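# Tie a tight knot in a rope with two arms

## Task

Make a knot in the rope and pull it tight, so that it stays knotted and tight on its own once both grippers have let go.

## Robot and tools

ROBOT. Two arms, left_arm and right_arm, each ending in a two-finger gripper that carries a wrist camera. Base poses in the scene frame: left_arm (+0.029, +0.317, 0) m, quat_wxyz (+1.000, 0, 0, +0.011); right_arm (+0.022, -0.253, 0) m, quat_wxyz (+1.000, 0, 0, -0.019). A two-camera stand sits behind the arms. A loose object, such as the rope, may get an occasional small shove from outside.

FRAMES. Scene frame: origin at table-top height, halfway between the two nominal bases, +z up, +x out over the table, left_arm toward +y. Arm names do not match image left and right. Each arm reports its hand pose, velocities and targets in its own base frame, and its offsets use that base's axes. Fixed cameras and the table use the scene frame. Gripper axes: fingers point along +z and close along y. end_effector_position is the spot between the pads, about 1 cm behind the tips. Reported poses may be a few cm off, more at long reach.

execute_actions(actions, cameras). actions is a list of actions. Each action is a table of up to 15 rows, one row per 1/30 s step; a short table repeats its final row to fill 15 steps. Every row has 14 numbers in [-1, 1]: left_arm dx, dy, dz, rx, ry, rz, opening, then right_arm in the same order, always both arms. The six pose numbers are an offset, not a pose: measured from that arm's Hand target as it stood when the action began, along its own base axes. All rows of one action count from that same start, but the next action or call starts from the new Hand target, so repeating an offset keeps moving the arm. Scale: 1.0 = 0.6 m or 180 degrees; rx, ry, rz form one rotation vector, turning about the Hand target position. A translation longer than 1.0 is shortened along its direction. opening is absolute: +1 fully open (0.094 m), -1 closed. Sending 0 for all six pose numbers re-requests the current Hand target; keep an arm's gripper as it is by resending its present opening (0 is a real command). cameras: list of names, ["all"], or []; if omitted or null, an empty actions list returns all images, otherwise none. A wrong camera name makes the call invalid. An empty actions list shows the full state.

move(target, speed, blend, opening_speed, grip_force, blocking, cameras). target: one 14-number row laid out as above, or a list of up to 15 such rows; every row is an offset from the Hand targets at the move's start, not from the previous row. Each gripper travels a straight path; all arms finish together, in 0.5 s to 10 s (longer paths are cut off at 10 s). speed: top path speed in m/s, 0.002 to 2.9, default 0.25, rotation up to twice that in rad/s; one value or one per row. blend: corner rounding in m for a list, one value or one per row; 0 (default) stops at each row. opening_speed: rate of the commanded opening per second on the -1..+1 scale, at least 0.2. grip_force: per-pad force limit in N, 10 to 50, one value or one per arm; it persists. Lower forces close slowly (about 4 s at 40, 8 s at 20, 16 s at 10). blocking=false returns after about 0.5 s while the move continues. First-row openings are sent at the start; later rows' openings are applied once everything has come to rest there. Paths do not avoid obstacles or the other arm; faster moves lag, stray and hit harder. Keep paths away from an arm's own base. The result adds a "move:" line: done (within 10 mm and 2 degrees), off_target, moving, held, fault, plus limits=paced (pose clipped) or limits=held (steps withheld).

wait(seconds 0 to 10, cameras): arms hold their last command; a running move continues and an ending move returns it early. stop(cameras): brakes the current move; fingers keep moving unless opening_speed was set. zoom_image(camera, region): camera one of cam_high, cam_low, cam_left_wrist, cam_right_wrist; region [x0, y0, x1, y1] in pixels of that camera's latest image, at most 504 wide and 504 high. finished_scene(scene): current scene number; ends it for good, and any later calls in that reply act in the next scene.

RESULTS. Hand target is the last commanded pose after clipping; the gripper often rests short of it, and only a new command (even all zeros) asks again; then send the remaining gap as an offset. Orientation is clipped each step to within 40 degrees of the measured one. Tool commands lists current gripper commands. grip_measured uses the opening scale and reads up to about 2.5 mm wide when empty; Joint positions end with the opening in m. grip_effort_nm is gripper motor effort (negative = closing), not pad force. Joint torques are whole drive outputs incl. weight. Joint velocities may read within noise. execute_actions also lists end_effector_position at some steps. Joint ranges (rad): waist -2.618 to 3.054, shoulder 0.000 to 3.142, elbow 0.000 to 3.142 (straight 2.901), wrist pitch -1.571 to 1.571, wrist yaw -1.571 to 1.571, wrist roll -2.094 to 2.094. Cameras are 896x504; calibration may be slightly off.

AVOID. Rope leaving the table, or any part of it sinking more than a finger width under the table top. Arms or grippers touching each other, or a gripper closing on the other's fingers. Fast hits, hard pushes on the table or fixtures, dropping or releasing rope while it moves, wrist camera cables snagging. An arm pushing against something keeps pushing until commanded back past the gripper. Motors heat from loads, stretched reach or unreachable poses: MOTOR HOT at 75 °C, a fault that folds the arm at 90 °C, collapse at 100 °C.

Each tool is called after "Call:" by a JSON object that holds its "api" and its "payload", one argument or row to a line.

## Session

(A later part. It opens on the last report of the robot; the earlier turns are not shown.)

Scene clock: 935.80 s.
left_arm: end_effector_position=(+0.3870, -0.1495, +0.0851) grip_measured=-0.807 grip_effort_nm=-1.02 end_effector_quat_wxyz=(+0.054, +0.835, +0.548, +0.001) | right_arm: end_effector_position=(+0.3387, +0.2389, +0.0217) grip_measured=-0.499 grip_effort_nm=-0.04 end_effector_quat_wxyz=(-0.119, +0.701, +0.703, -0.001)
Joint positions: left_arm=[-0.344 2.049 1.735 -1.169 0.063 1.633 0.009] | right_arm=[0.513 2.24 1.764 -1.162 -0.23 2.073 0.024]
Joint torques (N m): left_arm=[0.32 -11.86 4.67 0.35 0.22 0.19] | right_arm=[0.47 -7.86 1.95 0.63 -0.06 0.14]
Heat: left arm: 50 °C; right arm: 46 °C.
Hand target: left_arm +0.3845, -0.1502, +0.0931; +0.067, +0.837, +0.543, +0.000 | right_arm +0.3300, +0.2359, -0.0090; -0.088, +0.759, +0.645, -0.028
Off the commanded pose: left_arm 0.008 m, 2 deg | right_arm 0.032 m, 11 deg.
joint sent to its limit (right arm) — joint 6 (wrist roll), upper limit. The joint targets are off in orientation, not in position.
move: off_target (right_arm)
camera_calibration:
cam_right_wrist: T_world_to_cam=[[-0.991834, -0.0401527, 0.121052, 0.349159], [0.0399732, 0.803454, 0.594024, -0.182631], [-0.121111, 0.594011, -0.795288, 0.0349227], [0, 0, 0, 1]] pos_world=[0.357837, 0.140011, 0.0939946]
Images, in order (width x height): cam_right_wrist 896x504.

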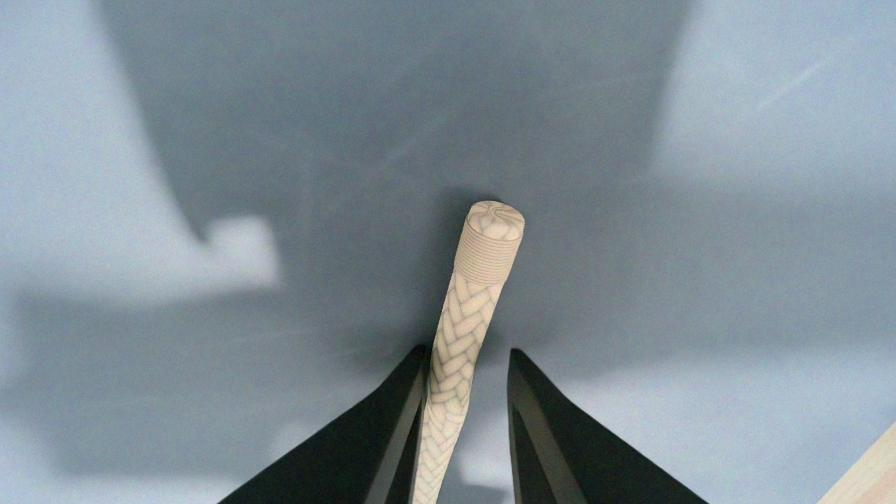

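Good. Go a bit lower and close.

Call:
{"api": "move", "payload": {
  "target": [
    [0,0,0,0,0,0,-0.95,0.005,0,-0.02,0,0,0.06,-0.5],
    [0,0,0,0,0,0,-0.95,0.005,0,-0.02,0,0,0.06,-0.95]
  ],
  "speed": 0.05,
  "opening_speed": 0.8
}}

Call:
{"api": "move", "payload": {
  "target": [
    [0,0,0,0,0,0,-0.95,0,0,0.11,0,0,0,-0.95],
    [0,0.12,0.02,0,0,0,-0.95,0.05,-0.1,0.16,0,0,0,-0.95]
  ],
  "speed": 0.08,
  "cameras": ["all"]
}}

Scene clock: 947.40 s.
left_arm: end_effector_position=(+0.3870, -0.1495, +0.0851) grip_measured=-0.807 grip_effort_nm=-1.02 end_effector_quat_wxyz=(+0.054, +0.835, +0.548, +0.001) | right_arm: end_effector_position=(+0.3445, +0.2390, +0.0193) grip_measured=-0.818 grip_effort_nm=-0.98 end_effector_quat_wxyz=(-0.083, +0.695, +0.715, +0.002)
Joint positions: left_arm=[-0.344 2.049 1.735 -1.169 0.063 1.633 0.009] | right_arm=[0.535 2.237 1.761 -1.135 -0.162 2.074 0.009]
Joint torques (N m): left_arm=[0.35 -11.78 4.7 0.31 0.24 0.2] | right_arm=[1.17 -6.38 1.11 0.76 0.06 0.09]
Heat: left arm: 50 °C; right arm: 46 °C.
Hand target: left_arm +0.3845, -0.1502, +0.0931; +0.067, +0.837, +0.543, +0.000 | right_arm +0.3329, +0.2359, -0.0211; -0.085, +0.695, +0.713, -0.036
Off the commanded pose: left_arm 0.008 m, 2 deg | right_arm 0.042 m, 4 deg.
move: off_target (right_arm); target 2's new opening was sent with right_arm's hand 0.042 m and 4 deg from that target

Scene clock: 950.27 s.
left_arm: end_effector_position=(+0.3962, -0.0766, +0.0985) grip_measured=-0.807 grip_effort_nm=-1.02 end_effector_quat_wxyz=(+0.066, +0.818, +0.572, +0.011) | right_arm: end_effector_position=(+0.3642, +0.1801, +0.0705) grip_measured=-0.821 grip_effort_nm=-1.02 end_effector_quat_wxyz=(-0.090, +0.693, +0.714, -0.026)
Joint positions: left_arm=[-0.159 1.979 1.684 -1.168 0.078 1.758 0.009] | right_arm=[0.392 2.238 1.963 -1.417 -0.145 1.925 0.008]
Joint torques (N m): left_arm=[0.05 -11.36 4.7 0.02 0.29 0.88] | right_arm=[-0.21 -12.08 7.58 -0.17 0.09 0.04]
Heat: left arm: 50 °C; right arm: 45 °C.
Hand target: left_arm +0.3845, -0.0783, +0.1052; +0.067, +0.837, +0.543, +0.000 | right_arm +0.3629, +0.1758, +0.0748; -0.085, +0.695, +0.713, -0.037
Off the commanded pose: left_arm 0.014 m, 4 deg | right_arm 0.006 m, 1 deg.
move: off_target (left_arm)
camera_calibration:
cam_left_wrist: T_world_to_cam=[[-0.944306, 0.282469, -0.168813, 0.418598], [0.204322, 0.90543, 0.372088, -0.0122124], [0.257952, 0.316873, -0.912717, 0.134034], [0, 0, 0, 1]] pos_world=[0.363205, -0.149655, 0.197544]
cam_right_wrist: T_world_to_cam=[[-0.991043, -0.0640399, 0.117187, 0.370484], [0.00830871, 0.846249, 0.532722, -0.157147], [-0.133285, 0.528924, -0.838137, 0.130947], [0, 0, 0, 1]] pos_world=[0.385924, 0.0874502, 0.150051]

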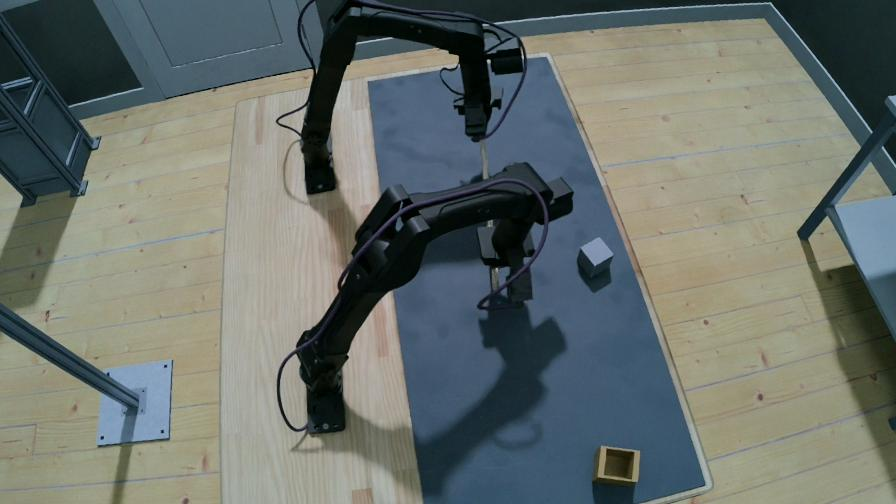

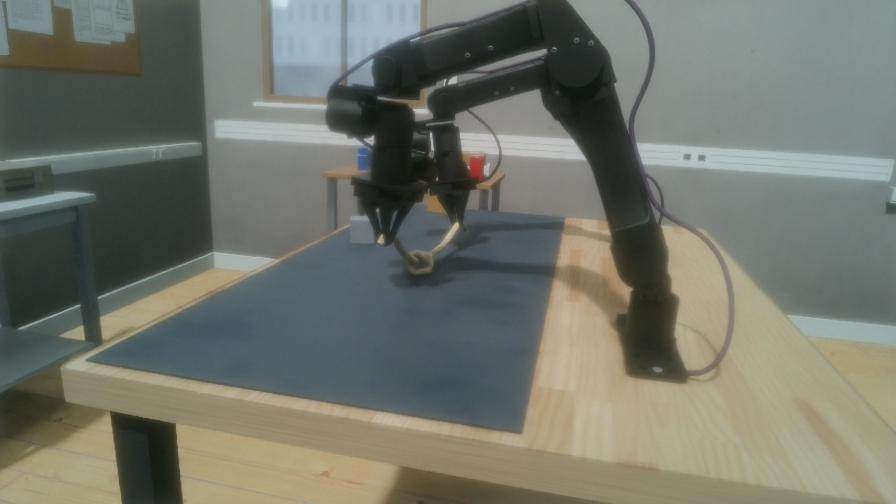

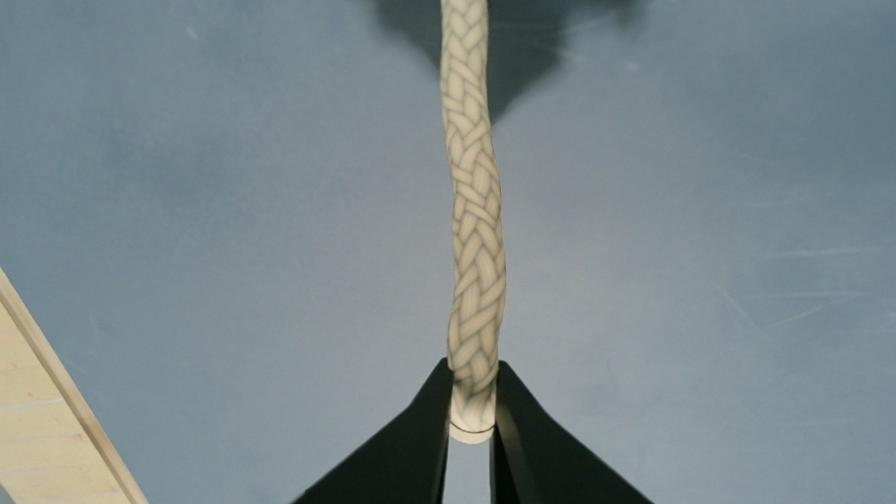

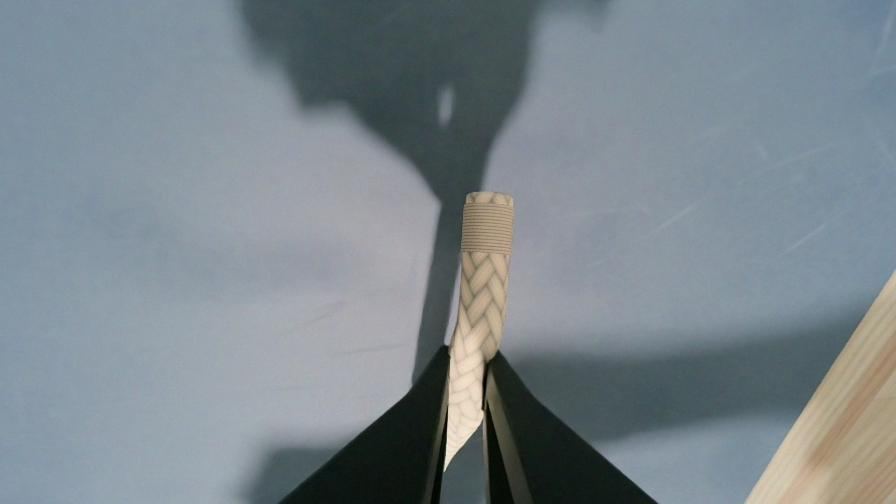

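Call:
{"api": "move", "payload": {
  "target": [
    [0,0.1,0,0,0,0,-0.95,0.02,-0.12,0,0,0,0,-0.95]
  ],
  "speed": 0.07,
  "cameras": ["cam_low","cam_high"]
}}

Call:
{"api": "move", "payload": {
  "target": [
    [0,0.06,0,0,0,0,-0.95,0,-0.07,0,0,0,0,-0.95]
  ],
  "speed": 0.04,
  "cameras": ["cam_low","cam_high"]
}}

Call:
{"api": "zoom_image", "payload": {
  "camera": "cam_low",
  "region": [340, 200, 520, 300]
}}

Scene clock: 961.53 s.
left_arm: end_effector_position=(+0.3965, -0.0471, +0.0998) grip_measured=-0.807 grip_effort_nm=-1.02 end_effector_quat_wxyz=(+0.104, +0.800, +0.591, -0.021) | right_arm: end_effector_position=(+0.3787, +0.1368, +0.0685) grip_measured=-0.821 grip_effort_nm=-1.02 end_effector_quat_wxyz=(-0.122, +0.683, +0.720, -0.001)
Joint positions: left_arm=[-0.036 1.968 1.663 -1.168 0.188 1.824 0.009] | right_arm=[0.252 2.232 1.936 -1.409 -0.206 1.756 0.008]
Joint torques (N m): left_arm=[2.82 -11.14 5.18 -0.16 -0.74 1.9] | right_arm=[-2.69 -15.06 4.29 -0.23 0.93 0.03]
Heat: left arm: 47 °C; right arm: 45 °C.
Hand target: left_arm +0.3845, -0.0183, +0.1051; +0.067, +0.837, +0.543, +0.000 | right_arm +0.3749, +0.1038, +0.0749; -0.085, +0.695, +0.713, -0.037
Off the commanded pose: left_arm 0.032 m, 9 deg | right_arm 0.034 m, 6 deg.
move: off_target (left_arm, right_arm)
Images, in order (width x height): cam_high 896x504, cam_low 896x504.

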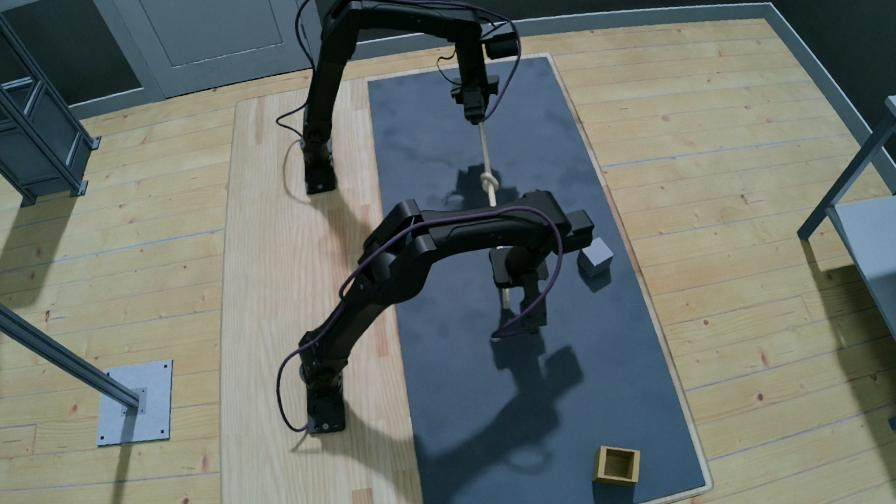

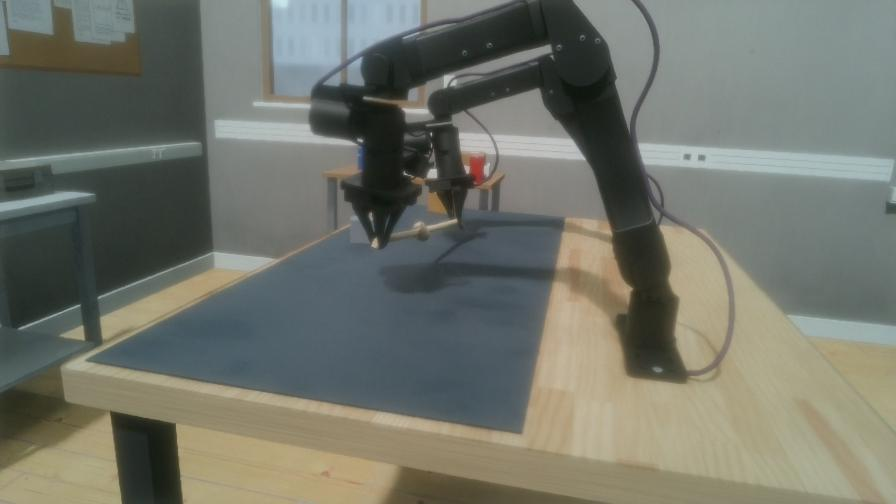

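Scene clock: 963.30 s.
left_arm: end_effector_position=(+0.3971, -0.0470, +0.1058) grip_measured=-0.807 grip_effort_nm=-1.02 end_effector_quat_wxyz=(+0.158, +0.796, +0.582, -0.056) | right_arm: end_effector_position=(+0.3821, +0.1301, +0.0781) grip_measured=-0.821 grip_effort_nm=-1.02 end_effector_quat_wxyz=(-0.158, +0.668, +0.726, +0.049)
Joint positions: left_arm=[0.024 1.968 1.663 -1.174 0.325 1.888 0.009] | right_arm=[0.188 2.2 1.906 -1.39 -0.313 1.657 0.008]
Joint torques (N m): left_arm=[5.52 -10.54 6.53 -0.38 -1.98 2.18] | right_arm=[-5.41 -14.69 3.77 -0.41 2.01 -0.01]
Heat: left arm: 46 °C; right arm: 46 °C.
Hand target: left_arm +0.3845, +0.0178, +0.1051; +0.067, +0.837, +0.543, +0.000 | right_arm +0.3749, +0.0619, +0.0749; -0.085, +0.695, +0.713, -0.036
Off the commanded pose: left_arm 0.066 m, 14 deg | right_arm 0.069 m, 13 deg.
move: off_target (left_arm, right_arm)
Images, in order (width x height): cam_high 896x504, cam_low 896x504.

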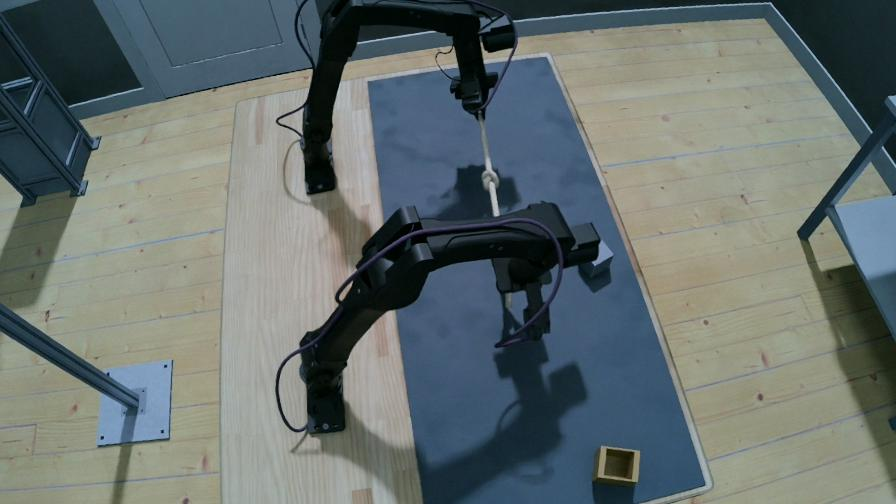

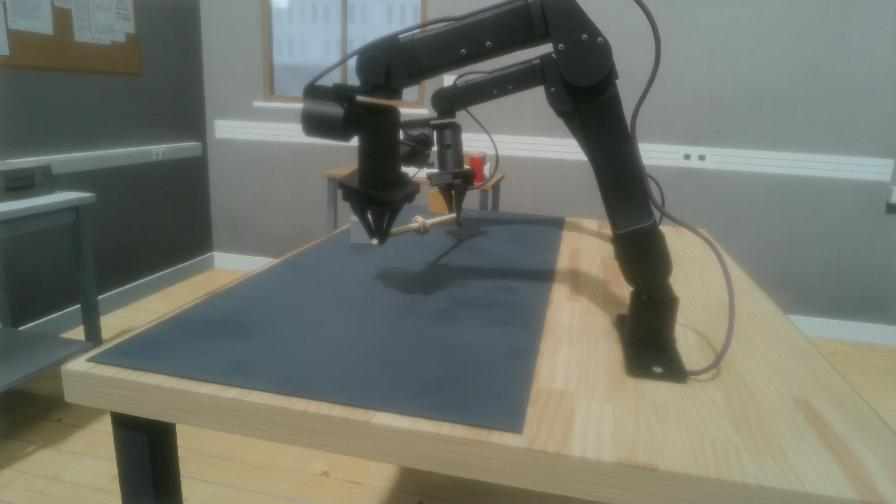

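Scaled by 2.800 from the camera's 896x504 image, which has a finer 1280x720 frame.

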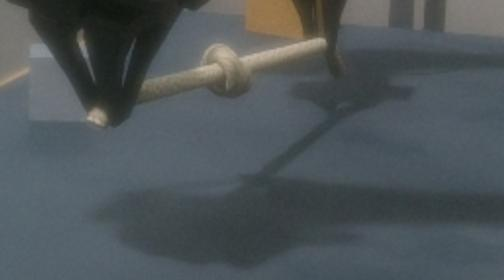

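Call:
{"api": "move", "payload": {
  "target": [
    [0.01,-0.115,0,0,0,0,-0.95,0,0.115,0,0,0,0,-0.95],
    [0.01,-0.13,-0.13,0,0,0,-0.95,0,0.13,-0.095,0,0,0,-0.95],
    [0.01,-0.13,-0.155,0,0,0,-0.95,0,0.13,-0.118,0,0,0,-0.95]
  ],
  "speed": [0.06,0.08,0.04],
  "cameras": ["cam_left_wrist","cam_right_wrist"]
}}

Call:
{"api": "move", "payload": {
  "target": [
    [0,0,0,0,0,0,-0.5,0,0,0,0,0,0,-0.5],
    [0,0,0.17,0,0,0,-0.5,0,0,0.17,0,0,0,-0.5]
  ],
  "speed": 0.08,
  "opening_speed": 0.8,
  "cameras": ["cam_low","cam_high","cam_left_wrist","cam_right_wrist"]
}}

Scene clock: 977.63 s.
left_arm: end_effector_position=(+0.3960, -0.0580, +0.0223) grip_measured=-0.807 grip_effort_nm=-1.02 end_effector_quat_wxyz=(+0.075, +0.827, +0.557, +0.010) | right_arm: end_effector_position=(+0.3781, +0.1425, +0.0213) grip_measured=-0.821 grip_effort_nm=-1.02 end_effector_quat_wxyz=(-0.087, +0.691, +0.717, -0.019)
Joint positions: left_arm=[-0.102 2.021 1.434 -0.871 0.101 1.848 0.009] | right_arm=[0.299 2.255 1.796 -1.231 -0.133 1.825 0.008]
Joint torques (N m): left_arm=[-0.42 -7.94 4.77 0.38 0.07 0.37] | right_arm=[0.31 -9.76 3.36 0.41 0.12 0.14]
Motor temperatures (°C): left_arm=[30 44 35 30 33 30 34] | right_arm=[30 49 33 32 31 30 30]
Heat: left arm: 44 °C; right arm: 49 °C.
Hand target: left_arm +0.3906, -0.0603, +0.0123; +0.067, +0.837, +0.542, +0.000 | right_arm +0.3749, +0.1397, +0.0041; -0.085, +0.695, +0.713, -0.037
Off the commanded pose: left_arm 0.012 m, 3 deg | right_arm 0.018 m, 2 deg.
move: off_target (left_arm, right_arm)
camera_calibration:
cam_left_wrist: T_world_to_cam=[[-0.931996, 0.312949, -0.182886, 0.397407], [0.232321, 0.903034, 0.361327, -0.0116112], [0.278229, 0.294267, -0.914328, 0.0492869], [0, 0, 0, 1]] pos_world=[0.359366, -0.128386, 0.12194]
cam_right_wrist: T_world_to_cam=[[-0.992207, -0.0708432, 0.102503, 0.389316], [-0.00472653, 0.843451, 0.537185, -0.094132], [-0.124512, 0.532514, -0.837213, 0.107628], [0, 0, 0, 1]] pos_world=[0.399238, 0.0496626, 0.100768]
Images, in order (width x height): cam_left_wrist 896x504, cam_right_wrist 896x504.

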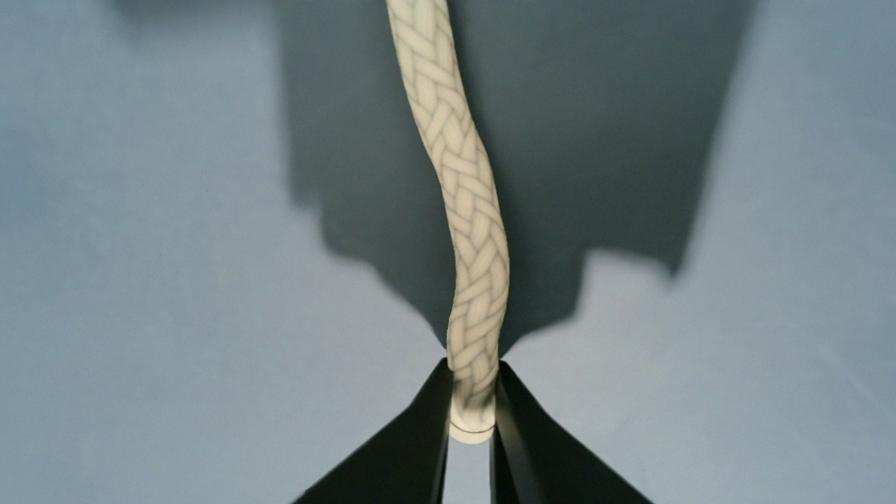

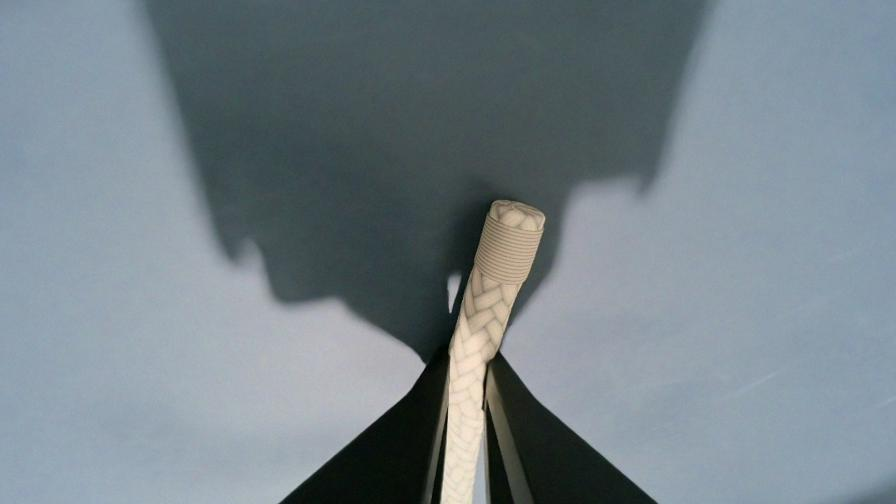

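Scene clock: 980.40 s.
left_arm: end_effector_position=(+0.4096, -0.0594, +0.1020) grip_measured=-0.502 grip_effort_nm=0.09 end_effector_quat_wxyz=(+0.084, +0.820, +0.566, +0.020) | right_arm: end_effector_position=(+0.3772, +0.1421, +0.0917) grip_measured=-0.501 grip_effort_nm=0.08 end_effector_quat_wxyz=(-0.093, +0.691, +0.716, -0.031)
Joint positions: left_arm=[-0.102 1.987 1.704 -1.148 0.101 1.824 0.023] | right_arm=[0.299 2.255 2.073 -1.535 -0.133 1.825 0.023]
Joint torques (N m): left_arm=[-0.35 -10.93 7.27 -0.54 0.08 0.68] | right_arm=[0.35 -14.83 7.16 -0.16 0.11 0.13]
Heat: left arm: 45 °C; right arm: 49 °C.
Hand target: left_arm +0.3906, -0.0603, +0.1141; +0.067, +0.837, +0.543, +0.000 | right_arm +0.3749, +0.1397, +0.1061; -0.085, +0.695, +0.713, -0.037
Off the commanded pose: left_arm 0.023 m, 5 deg | right_arm 0.015 m, 1 deg.
joint sent to its limit (right arm) — joint 4 (wrist pitch), lower limit. The joint targets still meet the commanded pose.
move: off_target (left_arm, right_arm)
camera_calibration:
cam_left_wrist: T_world_to_cam=[[-0.934185, 0.289761, -0.208177, 0.427282], [0.201712, 0.9102, 0.361731, -0.0294582], [0.294298, 0.295931, -0.908743, 0.11182], [0, 0, 0, 1]] pos_world=[0.372194, -0.130087, 0.201221]
cam_right_wrist: T_world_to_cam=[[-0.98933, -0.0691184, 0.128254, 0.377506], [0.00943078, 0.848076, 0.529791, -0.136826], [-0.145388, 0.525347, -0.838375, 0.175657], [0, 0, 0, 1]] pos_world=[0.400307, 0.0498511, 0.171339]

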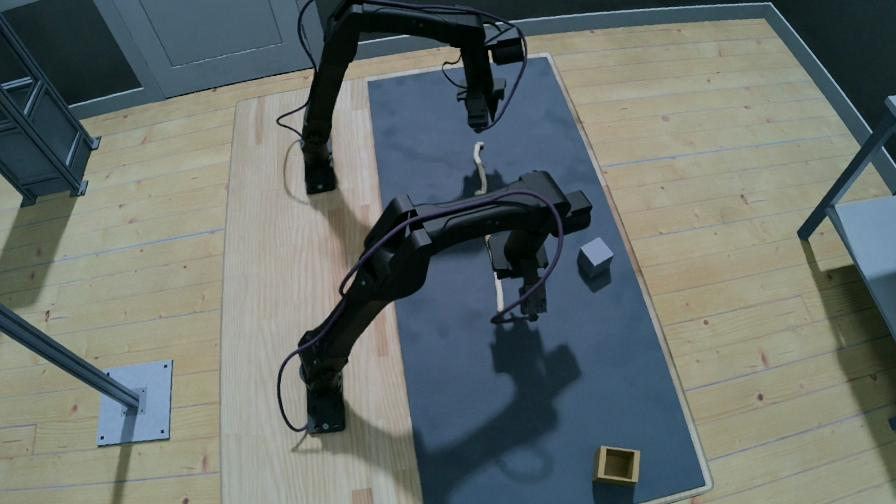

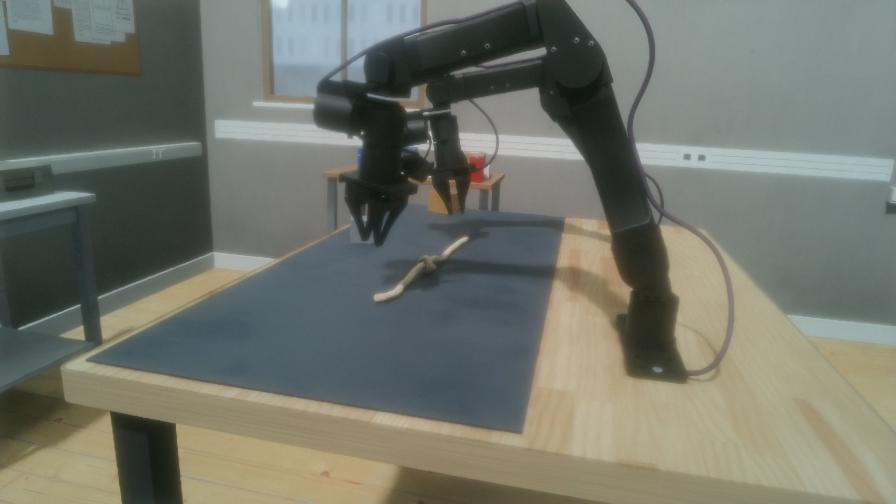

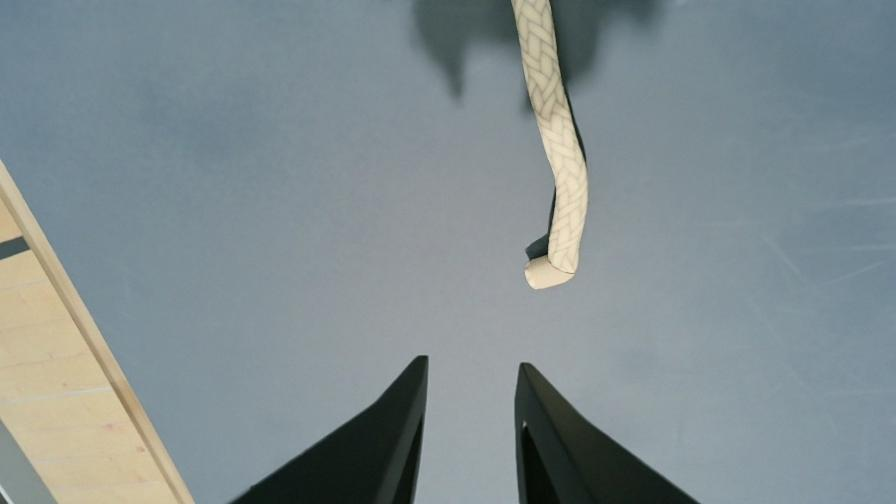

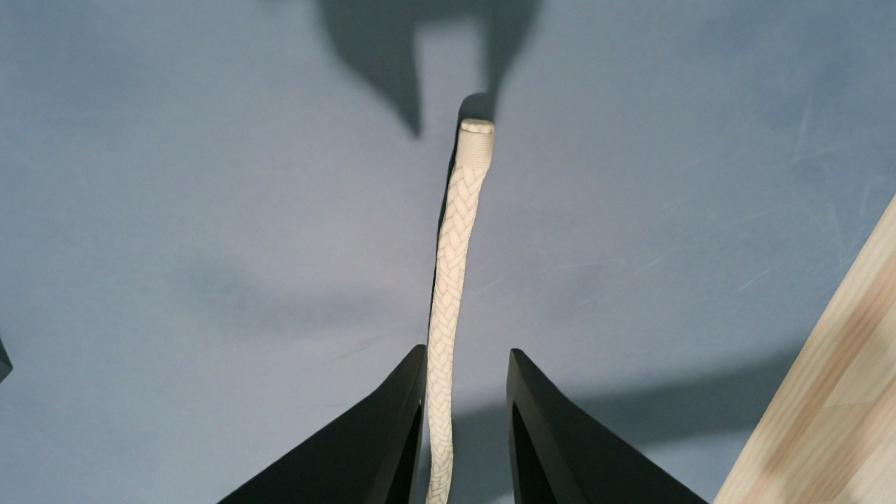

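Call:
{"api": "finished_scene", "payload": {
  "scene": 2
}}

The scene is finished: the task was done.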